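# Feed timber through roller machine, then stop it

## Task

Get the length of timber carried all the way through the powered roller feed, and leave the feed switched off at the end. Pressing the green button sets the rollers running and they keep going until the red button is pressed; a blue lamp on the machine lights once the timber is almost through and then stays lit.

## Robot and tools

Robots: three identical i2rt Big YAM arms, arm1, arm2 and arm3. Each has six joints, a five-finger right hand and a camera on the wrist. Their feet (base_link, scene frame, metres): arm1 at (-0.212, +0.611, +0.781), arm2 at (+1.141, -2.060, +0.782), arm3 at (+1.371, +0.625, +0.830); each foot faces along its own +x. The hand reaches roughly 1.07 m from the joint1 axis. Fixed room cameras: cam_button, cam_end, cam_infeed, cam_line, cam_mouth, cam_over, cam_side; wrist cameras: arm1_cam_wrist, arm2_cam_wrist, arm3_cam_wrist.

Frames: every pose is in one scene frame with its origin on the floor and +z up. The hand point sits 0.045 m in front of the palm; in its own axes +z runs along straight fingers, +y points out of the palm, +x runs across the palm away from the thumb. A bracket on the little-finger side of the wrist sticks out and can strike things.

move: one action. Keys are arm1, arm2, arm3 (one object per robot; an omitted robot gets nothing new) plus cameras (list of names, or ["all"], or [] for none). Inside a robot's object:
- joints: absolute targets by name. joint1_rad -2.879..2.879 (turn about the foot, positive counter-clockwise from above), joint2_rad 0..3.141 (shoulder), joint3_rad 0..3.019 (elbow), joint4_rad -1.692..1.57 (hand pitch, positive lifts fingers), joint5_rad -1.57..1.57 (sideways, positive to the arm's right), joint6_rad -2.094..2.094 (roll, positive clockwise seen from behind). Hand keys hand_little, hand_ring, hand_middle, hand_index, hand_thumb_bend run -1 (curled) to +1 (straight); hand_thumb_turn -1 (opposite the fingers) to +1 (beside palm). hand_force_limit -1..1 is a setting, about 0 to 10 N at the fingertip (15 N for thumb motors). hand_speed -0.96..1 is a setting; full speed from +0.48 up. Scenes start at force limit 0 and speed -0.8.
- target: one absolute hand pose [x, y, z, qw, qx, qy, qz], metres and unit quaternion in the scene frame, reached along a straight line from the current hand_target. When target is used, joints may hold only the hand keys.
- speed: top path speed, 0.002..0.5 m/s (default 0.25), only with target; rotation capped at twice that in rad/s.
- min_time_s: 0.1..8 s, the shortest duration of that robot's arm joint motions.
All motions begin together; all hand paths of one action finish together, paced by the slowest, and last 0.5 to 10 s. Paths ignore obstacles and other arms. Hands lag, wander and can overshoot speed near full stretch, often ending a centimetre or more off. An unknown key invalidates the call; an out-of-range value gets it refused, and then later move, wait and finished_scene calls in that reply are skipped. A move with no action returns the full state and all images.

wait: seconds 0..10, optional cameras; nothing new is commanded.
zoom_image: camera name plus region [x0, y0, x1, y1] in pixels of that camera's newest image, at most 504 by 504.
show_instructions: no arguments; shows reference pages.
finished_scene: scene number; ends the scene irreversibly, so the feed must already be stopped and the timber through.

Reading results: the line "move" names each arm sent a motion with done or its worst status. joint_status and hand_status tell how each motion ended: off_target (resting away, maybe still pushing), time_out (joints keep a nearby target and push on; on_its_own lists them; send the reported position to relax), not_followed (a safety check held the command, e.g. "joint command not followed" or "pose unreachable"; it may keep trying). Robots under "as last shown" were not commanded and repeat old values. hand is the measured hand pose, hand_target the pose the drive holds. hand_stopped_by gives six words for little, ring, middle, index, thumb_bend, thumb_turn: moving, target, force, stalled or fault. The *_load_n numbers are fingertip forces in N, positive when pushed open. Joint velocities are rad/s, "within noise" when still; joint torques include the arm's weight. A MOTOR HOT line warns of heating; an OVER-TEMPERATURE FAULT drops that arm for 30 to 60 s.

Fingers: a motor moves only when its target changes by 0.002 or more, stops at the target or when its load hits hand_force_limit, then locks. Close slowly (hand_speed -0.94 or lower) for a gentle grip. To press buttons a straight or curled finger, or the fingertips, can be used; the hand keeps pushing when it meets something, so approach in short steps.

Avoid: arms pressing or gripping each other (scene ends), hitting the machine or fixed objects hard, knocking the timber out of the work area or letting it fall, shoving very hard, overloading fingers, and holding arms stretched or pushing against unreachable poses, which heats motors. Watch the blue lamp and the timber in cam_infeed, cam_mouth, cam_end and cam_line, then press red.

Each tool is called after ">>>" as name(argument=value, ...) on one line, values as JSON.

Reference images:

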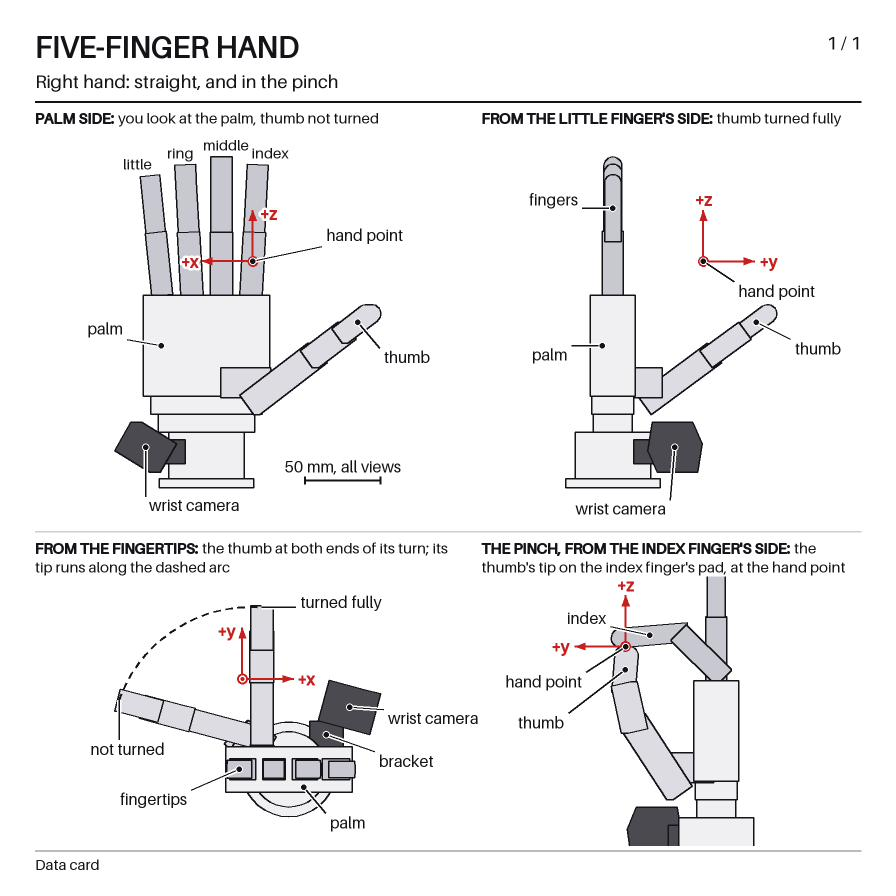

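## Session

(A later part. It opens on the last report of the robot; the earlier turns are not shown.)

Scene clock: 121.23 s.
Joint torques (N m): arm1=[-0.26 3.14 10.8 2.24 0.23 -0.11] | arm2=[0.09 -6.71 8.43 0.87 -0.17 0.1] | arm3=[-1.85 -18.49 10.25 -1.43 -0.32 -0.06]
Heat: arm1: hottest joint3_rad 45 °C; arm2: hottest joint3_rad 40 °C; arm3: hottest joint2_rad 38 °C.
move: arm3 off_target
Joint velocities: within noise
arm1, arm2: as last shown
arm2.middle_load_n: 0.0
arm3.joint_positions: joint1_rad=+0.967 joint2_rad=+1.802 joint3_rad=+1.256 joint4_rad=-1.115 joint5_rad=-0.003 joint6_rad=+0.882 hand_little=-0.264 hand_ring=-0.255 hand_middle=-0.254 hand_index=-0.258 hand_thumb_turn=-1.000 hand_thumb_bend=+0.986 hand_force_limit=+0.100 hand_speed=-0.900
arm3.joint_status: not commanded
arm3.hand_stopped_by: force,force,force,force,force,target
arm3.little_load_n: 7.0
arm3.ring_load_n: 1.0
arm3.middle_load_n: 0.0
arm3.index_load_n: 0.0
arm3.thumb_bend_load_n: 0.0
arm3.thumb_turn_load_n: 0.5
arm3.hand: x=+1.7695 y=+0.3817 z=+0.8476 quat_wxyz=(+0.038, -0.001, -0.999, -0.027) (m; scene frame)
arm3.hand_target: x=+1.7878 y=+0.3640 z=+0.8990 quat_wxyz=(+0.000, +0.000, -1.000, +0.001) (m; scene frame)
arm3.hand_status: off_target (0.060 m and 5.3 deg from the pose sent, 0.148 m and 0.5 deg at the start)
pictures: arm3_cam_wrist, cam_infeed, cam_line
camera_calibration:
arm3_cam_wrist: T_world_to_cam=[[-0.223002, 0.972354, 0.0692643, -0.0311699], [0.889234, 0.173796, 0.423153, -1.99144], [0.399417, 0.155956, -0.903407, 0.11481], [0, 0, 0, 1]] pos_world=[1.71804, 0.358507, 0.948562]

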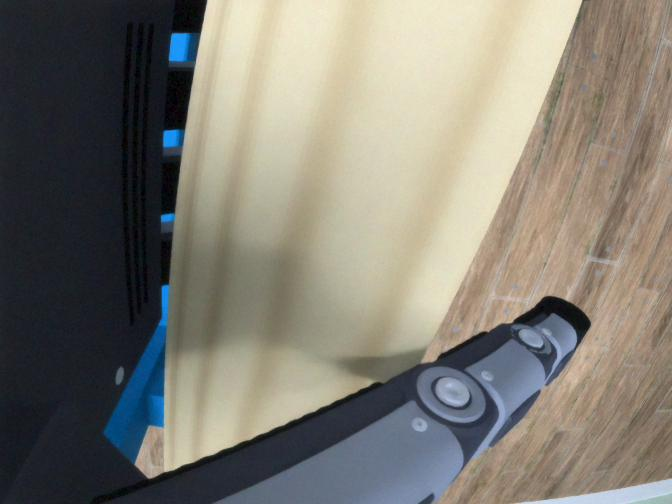

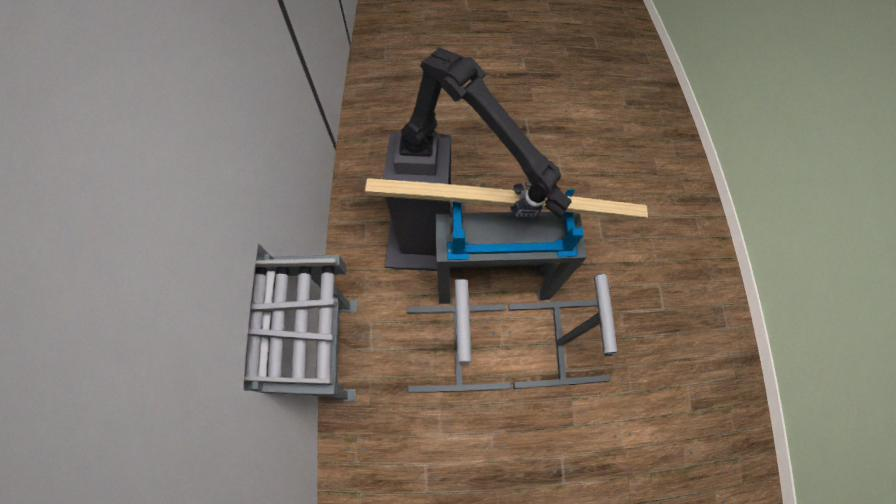

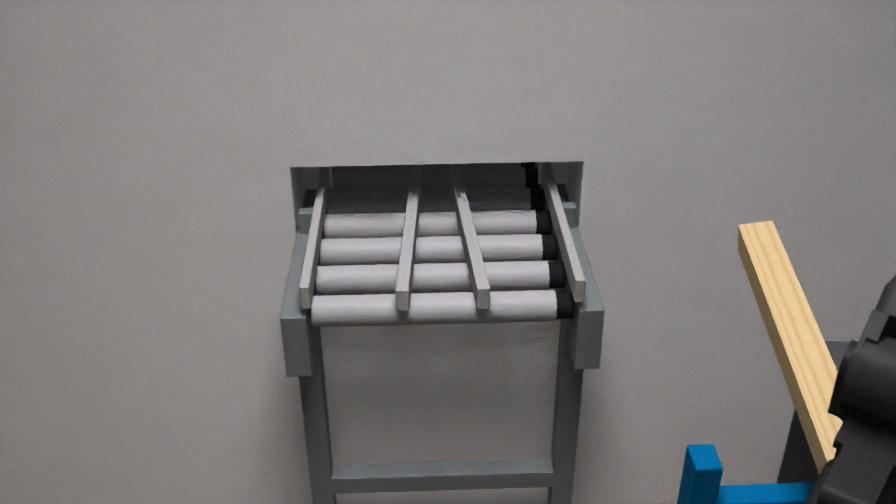

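>>> move(arm3={"target": [1.78, 0.355, 0.945, 0, 0.01, 1, -0.02], "speed": 0.12}, cameras=[])

>>> move(arm3={"target": [1.46, -0.017, 0.90, 0, 0.019, 0.999, -0.04], "speed": 0.2}, cameras=["cam_infeed", "cam_line", "arm3_cam_wrist", "cam_mouth"])

Scene clock: 147.40 s.
Joint torques (N m): arm1=[-0.67 3.49 10.84 2.26 0.22 -0.11] | arm2=[0.03 -6.71 8.43 0.88 -0.17 0.1] | arm3=[-1.38 -18.02 10.97 -1.29 -0.23 0.03]
Heat: arm1: hottest joint3_rad 45 °C; arm2: hottest joint3_rad 40 °C; arm3: hottest joint3_rad 40 °C.
move: arm3 off_target
Joint velocities: within noise
arm1.joint_positions: joint1_rad=+0.733 joint2_rad=+0.637 joint3_rad=+1.440 joint4_rad=-1.477 joint5_rad=+0.150 joint6_rad=-0.920 hand_little=+1.000 hand_ring=+1.000 hand_middle=+1.000 hand_index=+1.000 hand_thumb_turn=+1.000 hand_thumb_bend=+1.000 hand_force_limit=+0.000 hand_speed=-0.800
arm1.joint_status: not commanded
arm1.hand_stopped_by: target,target,target,target,target,target
arm1.little_load_n: 0.0
arm1.ring_load_n: 0.0
arm1.middle_load_n: 0.0
arm1.index_load_n: 0.0
arm1.thumb_bend_load_n: 0.0
arm1.thumb_turn_load_n: 0.0
arm1.hand: x=-0.1172 y=+0.4364 z=+1.2552 quat_wxyz=(+0.102, +0.653, -0.619, +0.424) (m; scene frame)
arm1.hand_target: x=-0.1178 y=+0.4371 z=+1.2641 quat_wxyz=(+0.103, +0.649, -0.616, +0.435) (m; scene frame)
arm1.hand_status: not commanded
arm2: as last shown
arm3.joint_positions: joint1_rad=+0.952 joint2_rad=+1.728 joint3_rad=+1.286 joint4_rad=-1.201 joint5_rad=+0.025 joint6_rad=+0.882 hand_little=-0.264 hand_ring=-0.255 hand_middle=-0.254 hand_index=-0.258 hand_thumb_turn=-1.000 hand_thumb_bend=+0.986 hand_force_limit=+0.100 hand_speed=-0.900
arm3.joint_status: not commanded
arm3.hand_stopped_by: force,force,force,force,force,target
arm3.little_load_n: 7.0
arm3.ring_load_n: 1.5
arm3.middle_load_n: 0.0
arm3.index_load_n: 0.0
arm3.thumb_bend_load_n: 0.0
arm3.thumb_turn_load_n: 0.0
arm3.hand: x=+1.7603 y=+0.3735 z=+0.8909 quat_wxyz=(+0.039, -0.008, -0.999, -0.011) (m; scene frame)
arm3.hand_target: x=+1.7776 y=+0.3573 z=+0.9440 quat_wxyz=(+0.000, -0.010, -1.000, +0.020) (m; scene frame)
arm3.hand_status: off_target (0.060 m and 5.7 deg from the pose sent, 0.102 m and 7.0 deg at the start)
pictures: none
No camera images: "cameras" was empty.

Scene clock: 150.70 s.
Joint torques (N m): arm1=[-0.62 3.43 10.82 2.24 0.2 -0.13] | arm2=[0.09 -6.71 8.43 0.87 -0.17 0.1] | arm3=[-0.56 -24.53 12.38 -1.07 0.12 -0.02]
Heat: arm1: hottest joint3_rad 45 °C; arm2: hottest joint3_rad 40 °C; arm3: hottest joint3_rad 41 °C.
move: arm3 off_target
Joint velocities: within noise
arm1, arm2: as last shown
arm3.joint_positions: joint1_rad=+0.161 joint2_rad=+2.251 joint3_rad=+1.972 joint4_rad=-1.316 joint5_rad=-0.005 joint6_rad=+0.126 hand_little=-0.264 hand_ring=-0.255 hand_middle=-0.254 hand_index=-0.258 hand_thumb_turn=-1.000 hand_thumb_bend=+0.986 hand_force_limit=+0.100 hand_speed=-0.900
arm3.joint_status: not commanded
arm3.hand_stopped_by: force,force,force,force,force,target
arm3.little_load_n: 6.0
arm3.ring_load_n: 2.5
arm3.middle_load_n: 0.0
arm3.index_load_n: 0.5
arm3.thumb_bend_load_n: 0.0
arm3.thumb_turn_load_n: 0.0
arm3.hand: x=+1.4551 y=+0.0120 z=+0.8428 quat_wxyz=(+0.003, -0.026, -1.000, -0.010) (m; scene frame)
arm3.hand_target: x=+1.4597 y=-0.0129 z=+0.9001 quat_wxyz=(+0.000, -0.019, -0.999, +0.041) (m; scene frame)
arm3.hand_status: off_target (0.064 m and 5.7 deg from the pose sent, 0.493 m and 7.5 deg at the start)
pictures: arm3_cam_wrist, cam_infeed, cam_line, cam_mouth
camera_calibration:
arm3_cam_wrist: T_world_to_cam=[[-0.177028, 0.984032, 0.0185015, 0.234318], [0.86628, 0.146867, 0.477482, -1.65767], [0.46714, 0.100555, -0.878447, 0.174783], [0, 0, 0, 1]] pos_world=[1.39584, -0.00469558, 0.940709]

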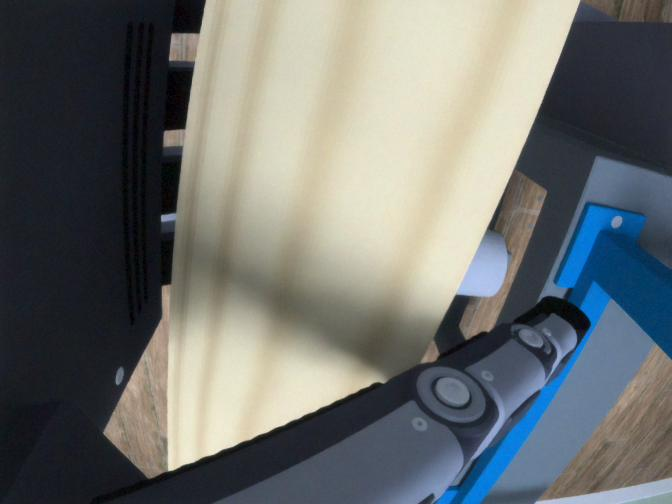

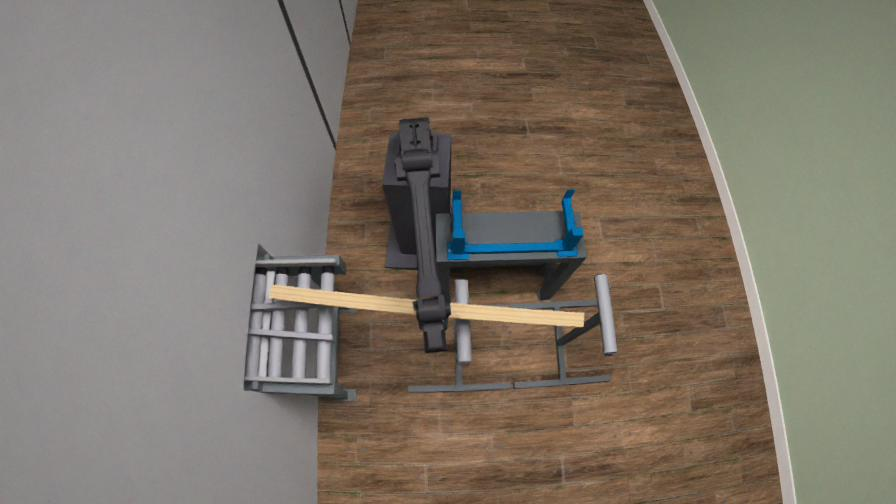

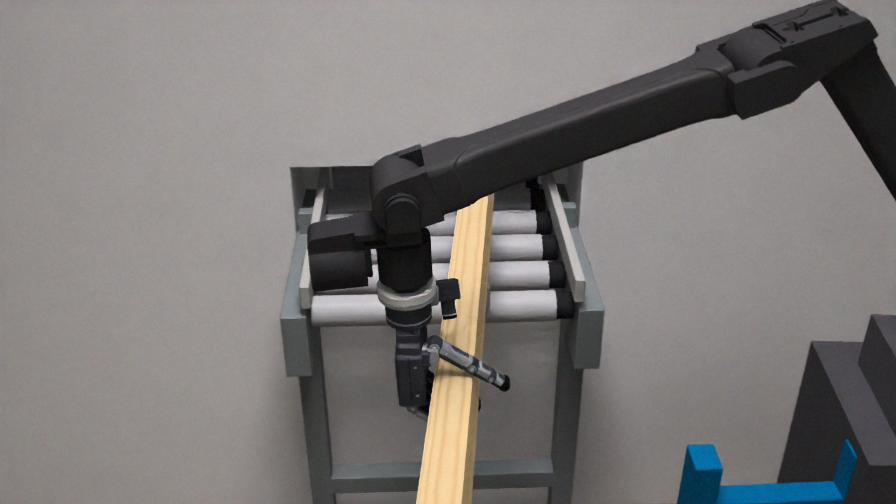

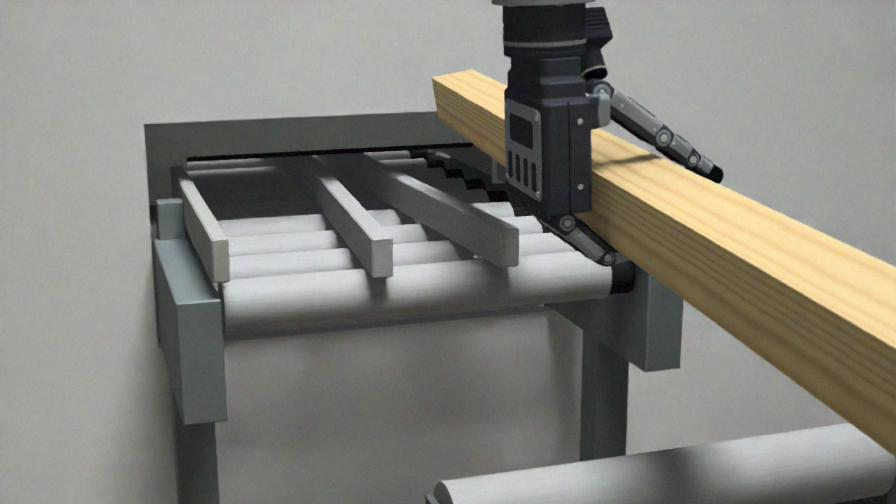

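>>> move(arm3={"target": [1.46, -0.022, 0.87, 0, -0.035, 0.999, -0.04], "speed": 0.12}, cameras=["cam_infeed", "cam_line"])

>>> zoom_image(camera="cam_infeed", region=[240, 240, 440, 400])

Scene clock: 179.80 s.
Joint torques (N m): arm1=[-0.21 3.37 10.81 2.19 0.2 -0.11] | arm2=[0.09 -6.71 8.44 0.88 -0.17 0.1] | arm3=[-1.03 -24.59 11.88 -0.17 0.16 0.01]
Heat: arm1: hottest joint3_rad 46 °C; arm2: hottest joint3_rad 41 °C; arm3: hottest joint3_rad 53 °C.
move: arm3 off_target
Joint velocities: within noise
arm1, arm2: as last shown
arm3.joint_positions: joint1_rad=+0.170 joint2_rad=+2.300 joint3_rad=+1.974 joint4_rad=-1.297 joint5_rad=-0.010 joint6_rad=+0.021 hand_little=-0.264 hand_ring=-0.255 hand_middle=-0.254 hand_index=-0.258 hand_thumb_turn=-1.000 hand_thumb_bend=+0.986 hand_force_limit=+0.100 hand_speed=-0.900
arm3.joint_status: not commanded
arm3.hand_stopped_by: force,force,force,force,force,target
arm3.little_load_n: 5.5
arm3.ring_load_n: 2.0
arm3.middle_load_n: 0.0
arm3.index_load_n: 0.5
arm3.thumb_bend_load_n: 0.0
arm3.thumb_turn_load_n: 0.0
arm3.hand: x=+1.4548 y=+0.0166 z=+0.8135 quat_wxyz=(+0.000, +0.031, -0.999, -0.024) (m; scene frame)
arm3.hand_target: x=+1.4597 y=-0.0171 z=+0.8710 quat_wxyz=(+0.000, +0.035, -0.999, +0.040) (m; scene frame)
arm3.hand_status: off_target (0.069 m and 7.3 deg from the pose sent, 0.044 m and 9.0 deg at the start)
pictures: cam_infeed, cam_line

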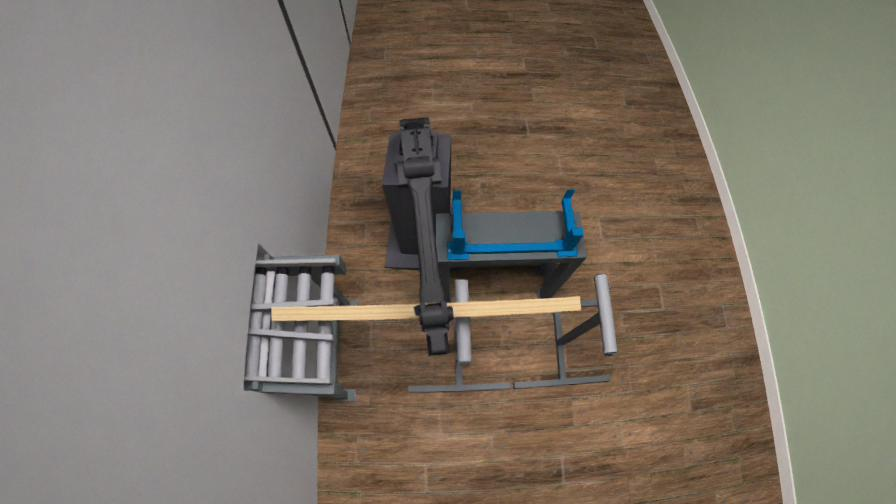

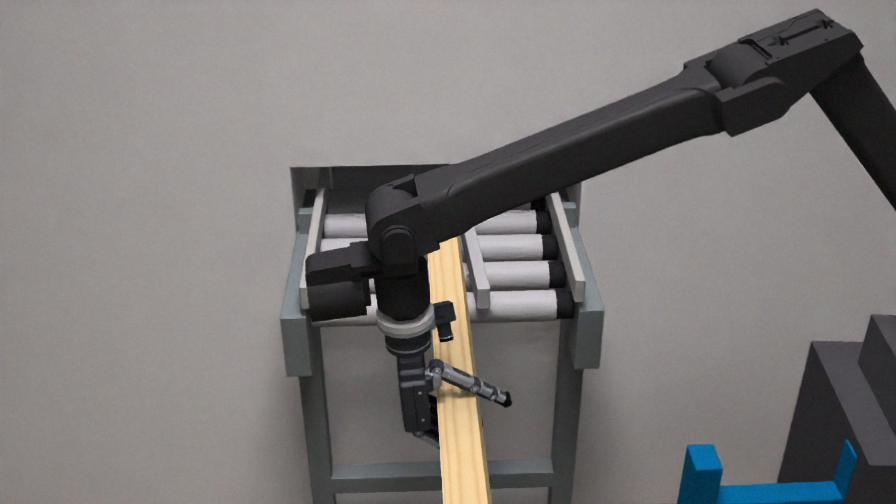

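Scaled by 2.520 from the camera's 896x504 image, which has a finer 1280x720 frame.

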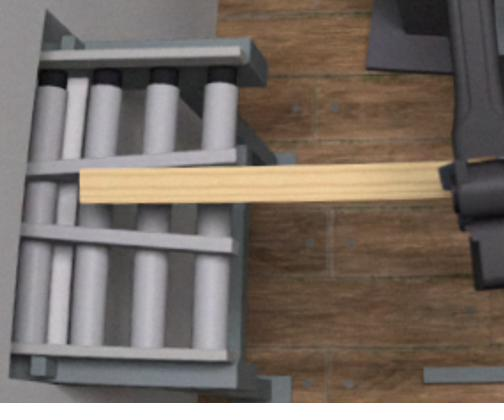

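>>> move(arm3={"target": [1.463, -0.035, 0.835, 0, -0.027, 0.999, -0.04], "speed": 0.1}, cameras=["cam_infeed", "cam_line", "cam_mouth"])

>>> zoom_image(camera="cam_infeed", region=[240, 240, 440, 400])

Scene clock: 192.47 s.
Joint torques (N m): arm1=[-0.44 3.49 10.88 2.25 0.22 -0.12] | arm2=[0.09 -6.71 8.43 0.88 -0.17 0.1] | arm3=[-0.67 -25.7 11.45 -0.28 0.15 0.13]
Heat: arm1: hottest joint3_rad 46 °C; arm2: hottest joint3_rad 41 °C; arm3: hottest joint3_rad 50 °C.
move: arm3 off_target
Joint velocities: within noise
arm1, arm2: as last shown
arm1.middle_load_n: -0.5
arm3.joint_positions: joint1_rad=+0.170 joint2_rad=+2.368 joint3_rad=+2.002 joint4_rad=-1.255 joint5_rad=-0.010 joint6_rad=+0.025 hand_little=-0.264 hand_ring=-0.255 hand_middle=-0.254 hand_index=-0.258 hand_thumb_turn=-1.000 hand_thumb_bend=+0.986 hand_force_limit=+0.100 hand_speed=-0.900
arm3.joint_status: not commanded
arm3.hand_stopped_by: force,force,force,force,force,target
arm3.little_load_n: 5.5
arm3.ring_load_n: 2.0
arm3.middle_load_n: 0.0
arm3.index_load_n: 0.5
arm3.thumb_bend_load_n: 0.0
arm3.thumb_turn_load_n: 0.0
arm3.hand: x=+1.4557 y=+0.0058 z=+0.7775 quat_wxyz=(+0.000, +0.029, -0.999, -0.023) (m; scene frame)
arm3.hand_target: x=+1.4627 y=-0.0301 z=+0.8362 quat_wxyz=(-0.001, +0.027, -0.999, +0.040) (m; scene frame)
arm3.hand_status: off_target (0.071 m and 7.2 deg from the pose sent, 0.056 m and 7.3 deg at the start)
pictures: cam_infeed, cam_line, cam_mouth

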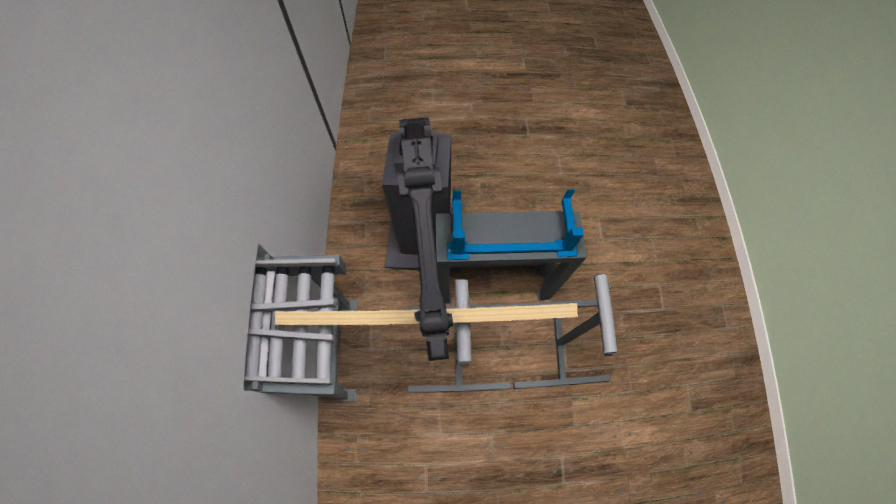

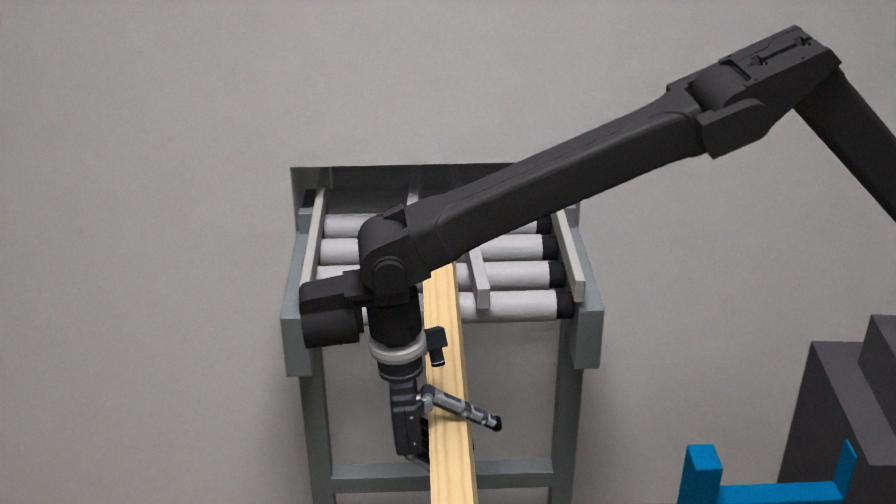

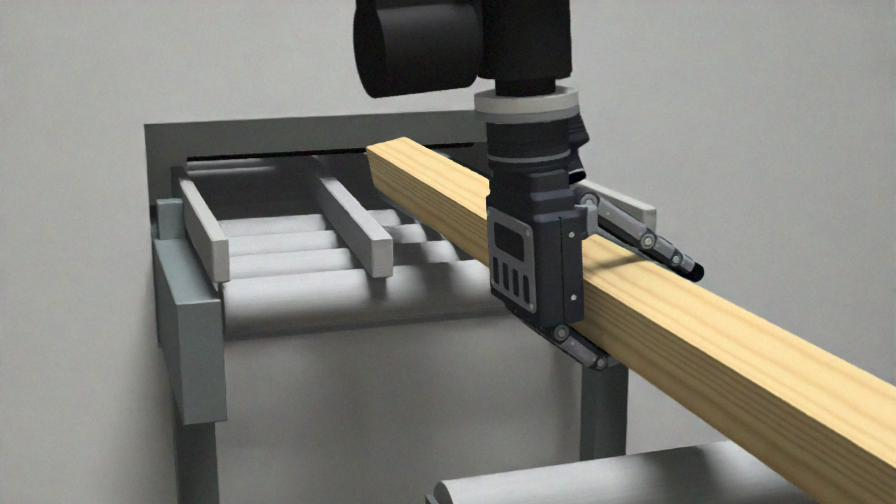

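Scaled by 2.520 from the camera's 896x504 image, which has a finer 1280x720 frame.

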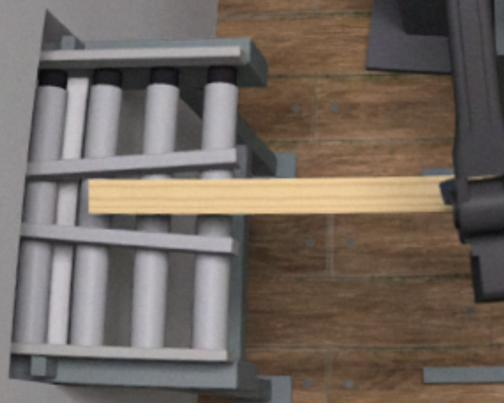

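>>> move(arm3={"target": [1.463, -0.032, 0.795, 0, -0.026, 0.999, -0.04], "speed": 0.08}, cameras=[])

>>> move(arm3={"target": [1.463, -0.026, 0.772, 0, -0.026, 0.999, -0.035], "speed": 0.06}, cameras=["cam_infeed", "cam_mouth"])

>>> zoom_image(camera="cam_infeed", region=[240, 240, 440, 400])

Scene clock: 215.10 s.
Joint torques (N m): arm1=[-0.26 3.02 10.89 2.25 0.19 -0.13] | arm2=[0.09 -6.71 8.43 0.88 -0.17 0.09] | arm3=[-0.67 -25.29 8.29 -0.09 0.17 0.13]
Heat: arm1: hottest joint3_rad 46 °C; arm2: hottest joint3_rad 41 °C; arm3: hottest joint3_rad 49 °C.
move: arm3 off_target
Joint velocities: within noise
arm1, arm2: as last shown
arm1.middle_load_n: 0.0
arm3.joint_positions: joint1_rad=+0.170 joint2_rad=+2.399 joint3_rad=+2.002 joint4_rad=-1.177 joint5_rad=-0.010 joint6_rad=+0.029 hand_little=-0.264 hand_ring=-0.255 hand_middle=-0.254 hand_index=-0.258 hand_thumb_turn=-1.000 hand_thumb_bend=+0.986 hand_force_limit=+0.100 hand_speed=-0.900
arm3.joint_status: not commanded
arm3.hand_stopped_by: force,force,force,force,force,target
arm3.little_load_n: 5.5
arm3.ring_load_n: 2.5
arm3.middle_load_n: 0.5
arm3.index_load_n: 0.0
arm3.thumb_bend_load_n: 0.0
arm3.thumb_turn_load_n: 0.0
arm3.hand: x=+1.4570 y=-0.0090 z=+0.7535 quat_wxyz=(-0.001, +0.027, -1.000, +0.000) (m; scene frame)
arm3.hand_target: x=+1.4630 y=-0.0302 z=+0.7949 quat_wxyz=(+0.000, +0.026, -0.999, +0.040) (m; scene frame)
arm3.hand_status: off_target (0.048 m and 4.6 deg from the pose sent, 0.042 m and 7.2 deg at the start)
pictures: none
No camera images: "cameras" was empty.

Scene clock: 216.10 s.
Joint torques (N m): arm1=[-0.67 3.14 10.88 2.29 0.23 -0.13] | arm2=[0.03 -6.71 8.43 0.87 -0.17 0.1] | arm3=[-0.67 -25 7.79 0.03 0.16 0.12]
Heat: arm1: hottest joint3_rad 46 °C; arm2: hottest joint3_rad 41 °C; arm3: hottest joint3_rad 49 °C.
move: arm3 off_target
Joint velocities: within noise
arm1, arm2: as last shown
arm2.thumb_turn_load_n: 0.5
arm3.joint_positions: joint1_rad=+0.171 joint2_rad=+2.410 joint3_rad=+1.976 joint4_rad=-1.138 joint5_rad=-0.010 joint6_rad=+0.030 hand_little=-0.264 hand_ring=-0.255 hand_middle=-0.254 hand_index=-0.258 hand_thumb_turn=-1.000 hand_thumb_bend=+0.986 hand_force_limit=+0.100 hand_speed=-0.900
arm3.joint_status: not commanded
arm3.hand_stopped_by: force,force,force,force,force,target
arm3.little_load_n: 6.0
arm3.ring_load_n: 2.5
arm3.middle_load_n: 0.0
arm3.index_load_n: 0.5
arm3.thumb_bend_load_n: 0.0
arm3.thumb_turn_load_n: 0.0
arm3.hand: x=+1.4571 y=-0.0063 z=+0.7369 quat_wxyz=(-0.001, +0.027, -1.000, +0.001) (m; scene frame)
arm3.hand_target: x=+1.4629 y=-0.0248 z=+0.7720 quat_wxyz=(+0.000, +0.026, -0.999, +0.035) (m; scene frame)
arm3.hand_status: off_target (0.041 m and 3.8 deg from the pose sent, 0.026 m and 4.0 deg at the start)
pictures: cam_infeed, cam_mouth

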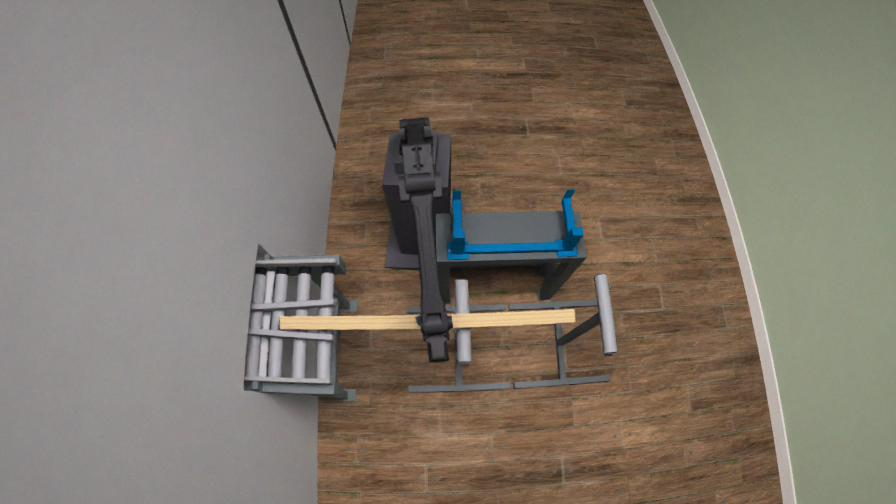

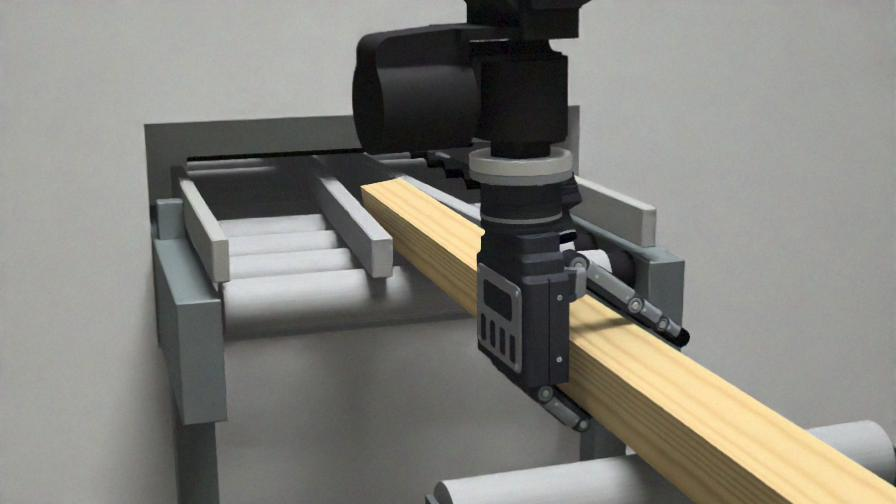

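Scaled by 2.520 from the camera's 896x504 image, which has a finer 1280x720 frame.

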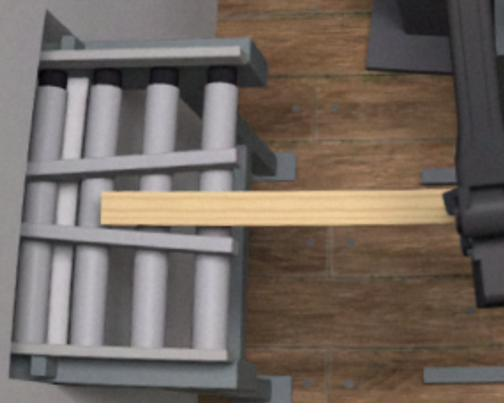

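>>> move(arm3={"target": [1.463, -0.013, 0.768, 0, -0.024, 0.999, -0.035], "speed": 0.06}, cameras=["cam_infeed"])

>>> zoom_image(camera="cam_infeed", region=[240, 240, 440, 400])

Scene clock: 227.97 s.
Joint torques (N m): arm1=[-0.67 3.25 10.78 2.21 0.22 -0.12] | arm2=[0.09 -6.77 8.43 0.87 -0.17 0.1] | arm3=[-0.62 -26.64 6.16 -0.16 -0.01 0.13]
Heat: arm1: hottest joint3_rad 46 °C; arm2: hottest joint3_rad 41 °C; arm3: hottest joint3_rad 49 °C.
move: arm3 off_target
Joint velocities: within noise
arm1: as last shown
arm2.joint_positions: joint1_rad=+0.081 joint2_rad=+1.442 joint3_rad=+1.061 joint4_rad=-1.199 joint5_rad=+0.001 joint6_rad=+0.325 hand_little=-1.000 hand_ring=-1.000 hand_middle=-1.000 hand_index=+1.000 hand_thumb_turn=+1.000 hand_thumb_bend=+1.000 hand_force_limit=+0.000 hand_speed=+0.000
arm2.joint_status: not commanded
arm2.hand_stopped_by: target,target,target,target,target,target
arm2.little_load_n: 0.0
arm2.ring_load_n: 0.0
arm2.middle_load_n: 0.0
arm2.index_load_n: 0.0
arm2.thumb_bend_load_n: 0.0
arm2.thumb_turn_load_n: 0.0
arm2.hand: x=+0.9839 y=-1.7488 z=+0.8854 quat_wxyz=(+0.006, +1.000, +0.003, +0.004) (m; scene frame)
arm2.hand_target: x=+0.9791 y=-1.7440 z=+0.8851 quat_wxyz=(+0.000, +1.000, +0.000, +0.000) (m; scene frame)
arm2.hand_status: not commanded
arm3.joint_positions: joint1_rad=+0.172 joint2_rad=+2.405 joint3_rad=+1.923 joint4_rad=-1.093 joint5_rad=-0.005 joint6_rad=+0.034 hand_little=-0.265 hand_ring=-0.255 hand_middle=-0.254 hand_index=-0.258 hand_thumb_turn=-1.000 hand_thumb_bend=+0.986 hand_force_limit=+0.100 hand_speed=-0.900
arm3.joint_status: not commanded
arm3.hand_stopped_by: force,force,force,force,force,target
arm3.little_load_n: 1.0
arm3.ring_load_n: 2.5
arm3.middle_load_n: 3.5
arm3.index_load_n: 0.0
arm3.thumb_bend_load_n: 0.0
arm3.thumb_turn_load_n: 0.0
arm3.hand: x=+1.4565 y=+0.0035 z=+0.7223 quat_wxyz=(+0.001, +0.026, -1.000, +0.000) (m; scene frame)
arm3.hand_target: x=+1.4629 y=-0.0119 z=+0.7669 quat_wxyz=(+0.000, +0.024, -0.999, +0.035) (m; scene frame)
arm3.hand_status: off_target (0.049 m and 4.0 deg from the pose sent, 0.032 m and 3.8 deg at the start)
pictures: cam_infeed

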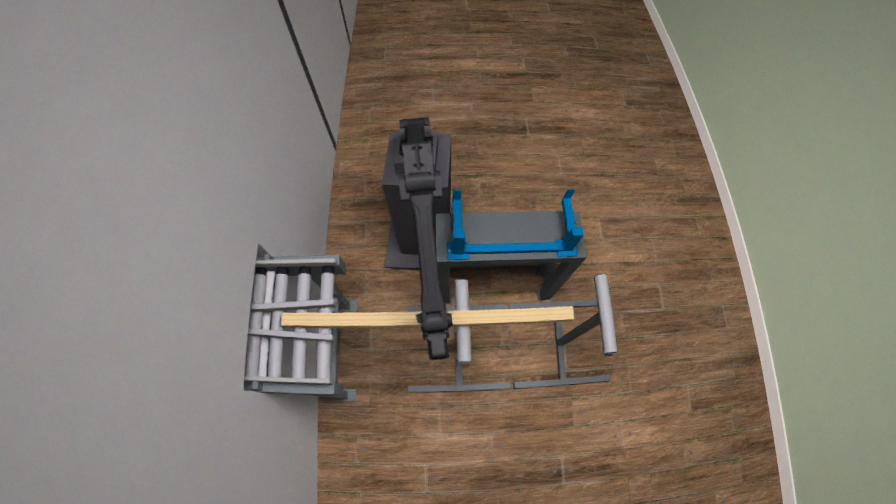

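Scaled by 2.520 from the camera's 896x504 image, which has a finer 1280x720 frame.

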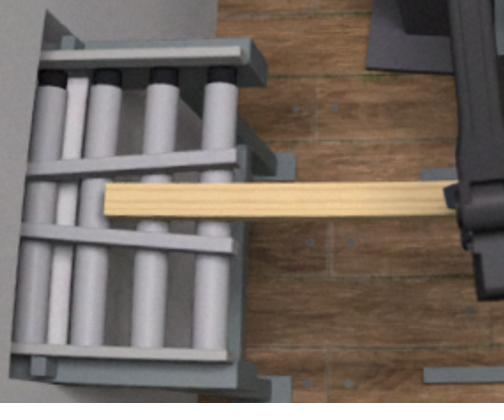

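>>> move(arm3={"target": [1.461, -0.006, 0.742, 0, -0.024, 0.999, -0.03], "speed": 0.05}, cameras=[])

>>> move(arm3={"joints": {"hand_little": 1, "hand_ring": 1, "hand_middle": 1, "hand_index": 1, "hand_thumb_bend": 1, "hand_speed": -0.5}}, cameras=["cam_mouth", "cam_infeed"])

>>> zoom_image(camera="cam_infeed", region=[240, 240, 440, 400])

Scene clock: 240.10 s.
Joint torques (N m): arm1=[-0.5 3.19 10.84 2.26 0.19 -0.11] | arm2=[0.03 -6.77 8.44 0.87 -0.17 0.1] | arm3=[-0.67 -24.06 5.6 0.31 -0.04 0.12]
Heat: arm1: hottest joint3_rad 46 °C; arm2: hottest joint3_rad 41 °C; arm3: hottest joint2_rad 50 °C.
move: arm3 off_target
Joint velocities: within noise
arm1, arm2: as last shown
arm1.thumb_bend_load_n: -0.5
arm3.joint_positions: joint1_rad=+0.172 joint2_rad=+2.394 joint3_rad=+1.900 joint4_rad=-1.062 joint5_rad=-0.005 joint6_rad=+0.035 hand_little=-0.265 hand_ring=-0.255 hand_middle=-0.254 hand_index=-0.258 hand_thumb_turn=-1.000 hand_thumb_bend=+0.986 hand_force_limit=+0.100 hand_speed=-0.900
arm3.joint_status: not commanded
arm3.hand_stopped_by: force,force,force,force,force,target
arm3.little_load_n: 0.5
arm3.ring_load_n: 0.5
arm3.middle_load_n: 1.0
arm3.index_load_n: 0.0
arm3.thumb_bend_load_n: 0.0
arm3.thumb_turn_load_n: 0.0
arm3.hand: x=+1.4566 y=+0.0028 z=+0.7206 quat_wxyz=(+0.001, +0.025, -1.000, +0.010) (m; scene frame)
arm3.hand_target: x=+1.4610 y=-0.0058 z=+0.7419 quat_wxyz=(+0.000, +0.024, -0.999, +0.030) (m; scene frame)
arm3.hand_status: off_target (0.024 m and 2.3 deg from the pose sent, 0.022 m and 3.4 deg at the start)
pictures: none
No camera images: "cameras" was empty.

Scene clock: 241.50 s.
Joint torques (N m): arm1=[-0.73 3.25 10.89 2.28 0.21 -0.12] | arm2=[0.09 -6.71 8.43 0.87 -0.18 0.1] | arm3=[-0.79 -22.65 5.6 0.46 -0.04 0.11]
Heat: arm1: hottest joint3_rad 47 °C; arm2: hottest joint3_rad 41 °C; arm3: hottest joint2_rad 50 °C.
move: arm3 done
Joint velocities: within noise
arm1.joint_positions: joint1_rad=+0.733 joint2_rad=+0.637 joint3_rad=+1.440 joint4_rad=-1.477 joint5_rad=+0.150 joint6_rad=-0.920 hand_little=+1.000 hand_ring=+1.000 hand_middle=+1.000 hand_index=+1.000 hand_thumb_turn=+1.000 hand_thumb_bend=+1.000 hand_force_limit=+0.000 hand_speed=-0.800
arm1.joint_status: not commanded
arm1.hand_stopped_by: target,target,target,target,target,target
arm1.little_load_n: 0.0
arm1.ring_load_n: 0.0
arm1.middle_load_n: 0.0
arm1.index_load_n: 0.0
arm1.thumb_bend_load_n: 0.0
arm1.thumb_turn_load_n: 0.0
arm1.hand: x=-0.1172 y=+0.4364 z=+1.2552 quat_wxyz=(+0.102, +0.653, -0.619, +0.424) (m; scene frame)
arm1.hand_target: x=-0.1178 y=+0.4371 z=+1.2641 quat_wxyz=(+0.103, +0.649, -0.616, +0.435) (m; scene frame)
arm1.hand_status: not commanded
arm2: as last shown
arm3.joint_positions: joint1_rad=+0.172 joint2_rad=+2.378 joint3_rad=+1.900 joint4_rad=-1.062 joint5_rad=-0.005 joint6_rad=+0.035 hand_little=+1.000 hand_ring=+1.000 hand_middle=+1.000 hand_index=+1.000 hand_thumb_turn=-1.000 hand_thumb_bend=+1.000 hand_force_limit=+0.100 hand_speed=-0.500
arm3.joint_status: all done
arm3.hand_stopped_by: target,target,target,target,target,target
arm3.little_load_n: 0.0
arm3.ring_load_n: 0.0
arm3.middle_load_n: 0.0
arm3.index_load_n: 0.0
arm3.thumb_bend_load_n: 0.0
arm3.thumb_turn_load_n: 0.0
arm3.hand: x=+1.4570 y=-0.0010 z=+0.7303 quat_wxyz=(+0.000, +0.025, -1.000, +0.018) (m; scene frame)
arm3.hand_target: x=+1.4610 y=-0.0058 z=+0.7419 quat_wxyz=(+0.000, +0.024, -0.999, +0.030) (m; scene frame)
arm3.hand_status: not commanded
pictures: cam_infeed, cam_mouth

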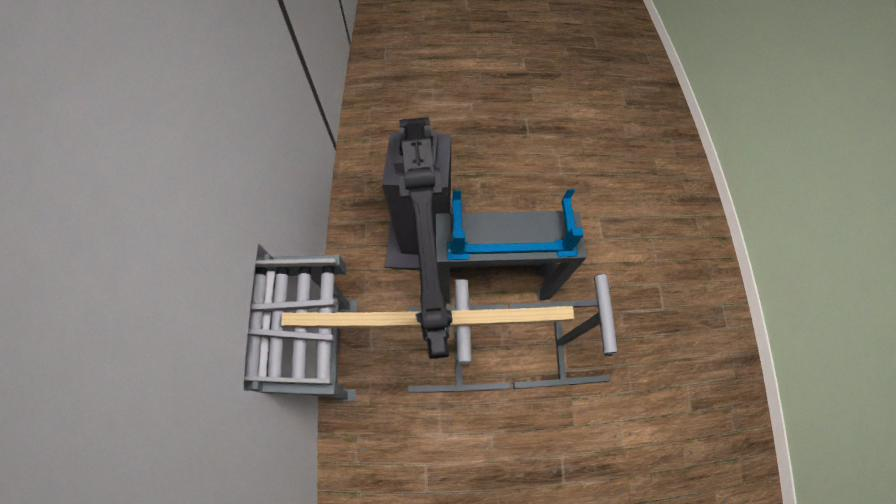

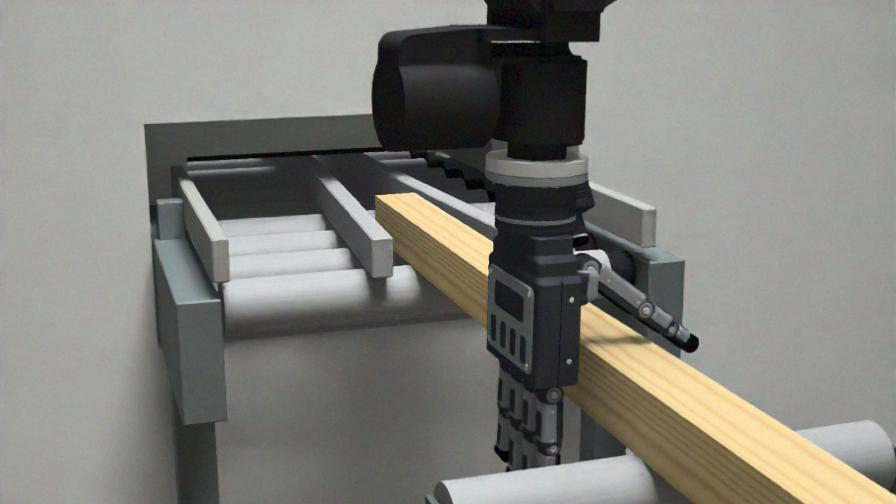

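Scaled by 2.520 from the camera's 896x504 image, which has a finer 1280x720 frame.

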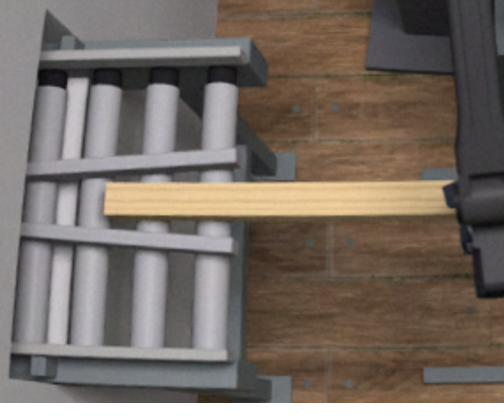

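>>> move(arm3={"target": [1.46, -0.004, 0.93, 0, -0.024, 0.999, -0.02], "speed": 0.25}, arm2={"target": [1.039, -1.754, 0.89, 0, 1, 0, 0], "speed": 0.25}, arm1={"target": [-0.09, 0.06, 1.0, 0, 0, 1, 0], "speed": 0.25, "joints": {"hand_thumb_turn": -1, "hand_speed": 0}}, cameras=["cam_button", "cam_infeed", "cam_over", "cam_mouth"])

>>> zoom_image(camera="cam_button", region=[430, 230, 600, 400])

Scene clock: 268.17 s.
Joint torques (N m): arm1=[-1.03 -18.67 15.65 -0.06 0.02 0.06] | arm2=[-0.91 -7.71 8.28 0.35 -0.18 -0.14] | arm3=[-0.85 -22.48 9.66 -0.36 -0.1 0.08]
Heat: arm1: hottest joint3_rad 47 °C; arm2: hottest joint3_rad 41 °C; arm3: hottest joint2_rad 47 °C.
move: arm1 off_target; arm2 done; arm3 off_target
Joint velocities: within noise
arm1.joint_positions: joint1_rad=+0.106 joint2_rad=+1.975 joint3_rad=+2.025 joint4_rad=-1.656 joint5_rad=-0.007 joint6_rad=+0.128 hand_little=+1.000 hand_ring=+1.000 hand_middle=+1.000 hand_index=+1.000 hand_thumb_turn=-1.000 hand_thumb_bend=+1.000 hand_force_limit=+0.000 hand_speed=+0.000
arm1.joint_status: all done
arm1.hand_stopped_by: target,target,target,target,target,target
arm1.little_load_n: 0.0
arm1.ring_load_n: 0.0
arm1.middle_load_n: 0.0
arm1.index_load_n: 0.0
arm1.thumb_bend_load_n: 0.0
arm1.thumb_turn_load_n: 0.0
arm1.hand: x=-0.0911 y=+0.0737 z=+0.9873 quat_wxyz=(+0.003, +0.009, -1.000, -0.016) (m; scene frame)
arm1.hand_target: x=-0.0902 y=+0.0609 z=+0.9999 quat_wxyz=(+0.000, +0.000, -1.000, +0.001) (m; scene frame)
arm1.hand_status: off_target (0.019 m and 2.2 deg from the pose sent, 0.456 m and 103.6 deg at the start)
arm2.joint_positions: joint1_rad=-0.050 joint2_rad=+1.394 joint3_rad=+1.004 joint4_rad=-1.199 joint5_rad=+0.001 joint6_rad=+0.203 hand_little=-1.000 hand_ring=-1.000 hand_middle=-1.000 hand_index=+1.000 hand_thumb_turn=+1.000 hand_thumb_bend=+1.000 hand_force_limit=+0.000 hand_speed=+0.000
arm2.joint_status: not commanded
arm2.hand_stopped_by: target,target,target,target,target,target
arm2.little_load_n: 0.0
arm2.ring_load_n: 0.0
arm2.middle_load_n: 0.0
arm2.index_load_n: 0.0
arm2.thumb_bend_load_n: 0.0
arm2.thumb_turn_load_n: 0.0
arm2.hand: x=+1.0374 y=-1.7568 z=+0.8837 quat_wxyz=(+0.011, +1.000, -0.002, +0.004) (m; scene frame)
arm2.hand_target: x=+1.0390 y=-1.7540 z=+0.8900 quat_wxyz=(+0.000, +1.000, +0.000, +0.000) (m; scene frame)
arm2.hand_status: done (0.007 m and 1.3 deg from the pose sent, 0.056 m and 0.9 deg at the start)
arm3.joint_positions: joint1_rad=+0.172 joint2_rad=+2.230 joint3_rad=+2.095 joint4_rad=-1.454 joint5_rad=-0.005 joint6_rad=+0.035 hand_little=+1.000 hand_ring=+1.000 hand_middle=+1.000 hand_index=+1.000 hand_thumb_turn=-1.000 hand_thumb_bend=+1.000 hand_force_limit=+0.100 hand_speed=-0.500
arm3.joint_status: not commanded
arm3.hand_stopped_by: target,target,target,target,target,target
arm3.little_load_n: 0.0
arm3.ring_load_n: 0.0
arm3.middle_load_n: 0.0
arm3.index_load_n: 0.0
arm3.thumb_bend_load_n: -0.5
arm3.thumb_turn_load_n: 0.0
arm3.hand: x=+1.4576 y=+0.0084 z=+0.9025 quat_wxyz=(+0.002, +0.025, -1.000, -0.006) (m; scene frame)
arm3.hand_target: x=+1.4599 y=-0.0029 z=+0.9301 quat_wxyz=(+0.000, +0.024, -1.000, +0.020) (m; scene frame)
arm3.hand_status: off_target (0.030 m and 3.0 deg from the pose sent, 0.200 m and 0.3 deg at the start)
pictures: cam_button, cam_infeed, cam_mouth, cam_over

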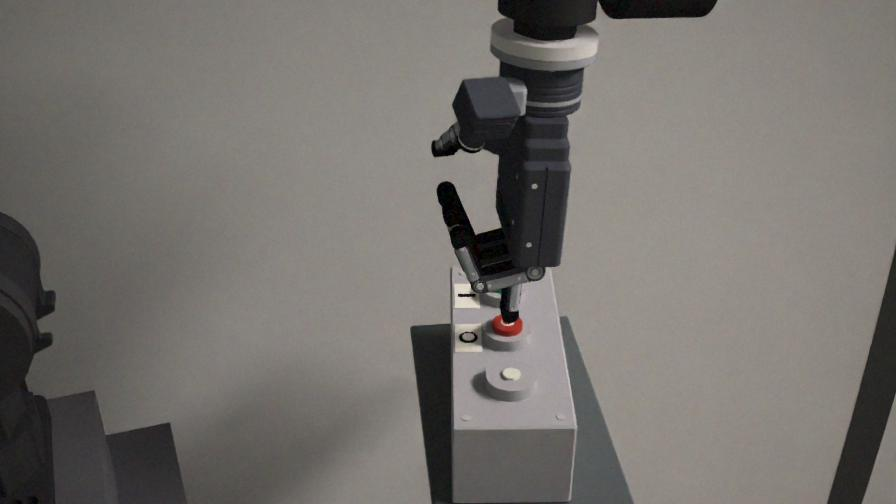

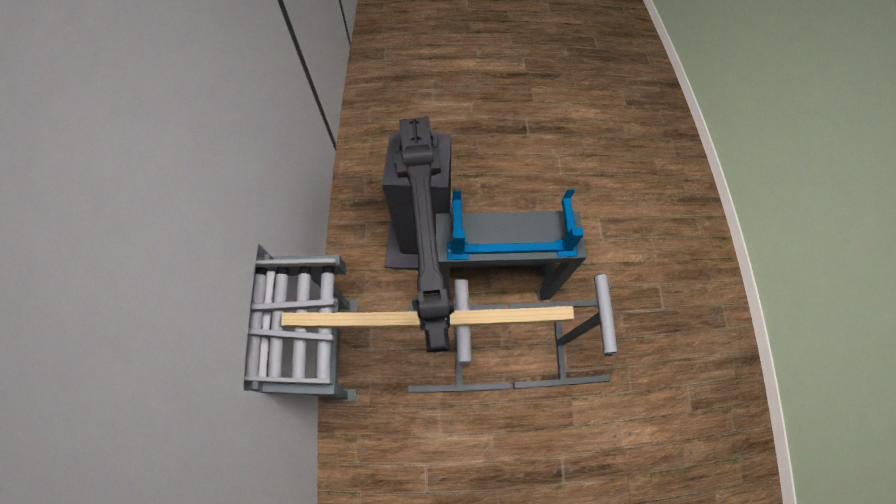

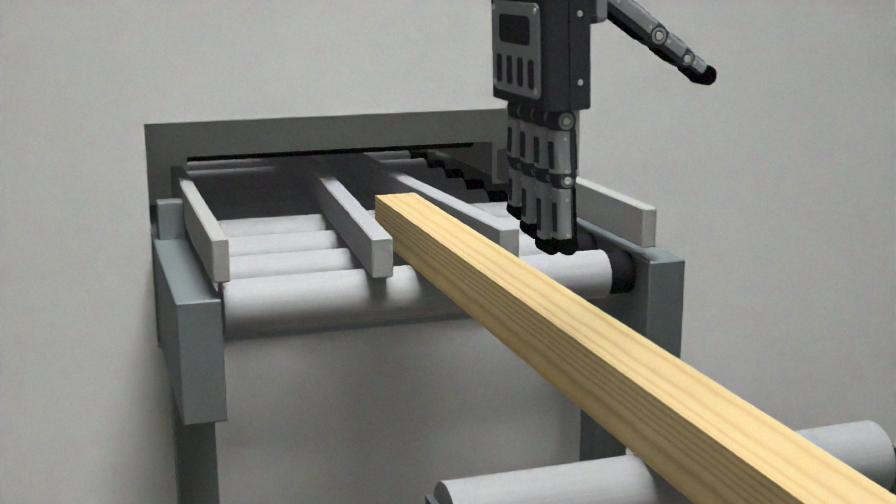

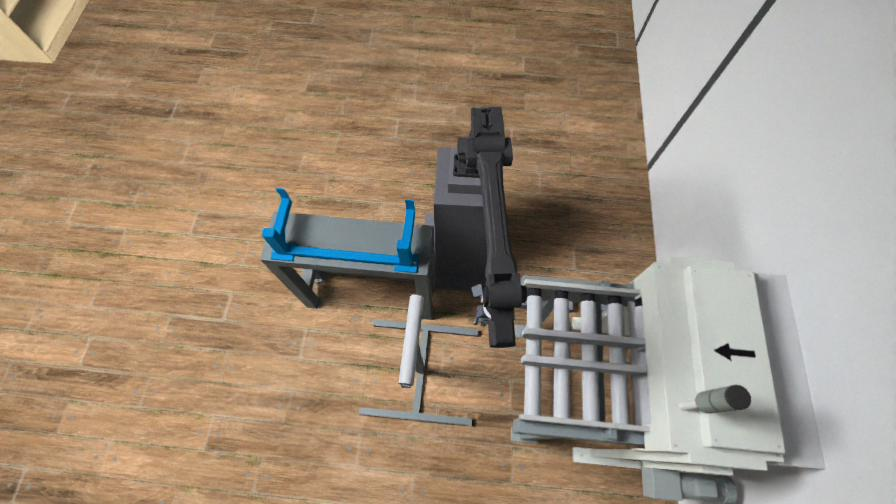

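Scaled by 2.965 from the camera's 896x504 image, which has a finer 1280x720 frame.

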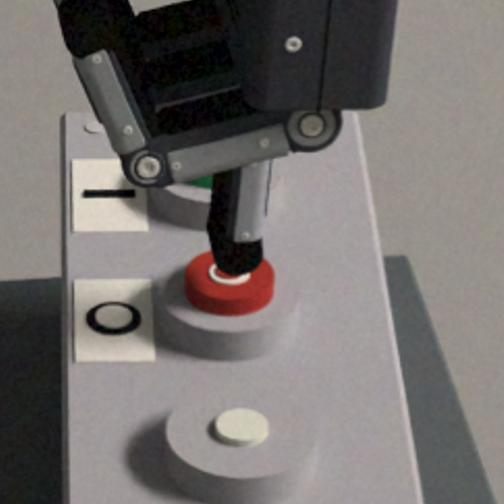

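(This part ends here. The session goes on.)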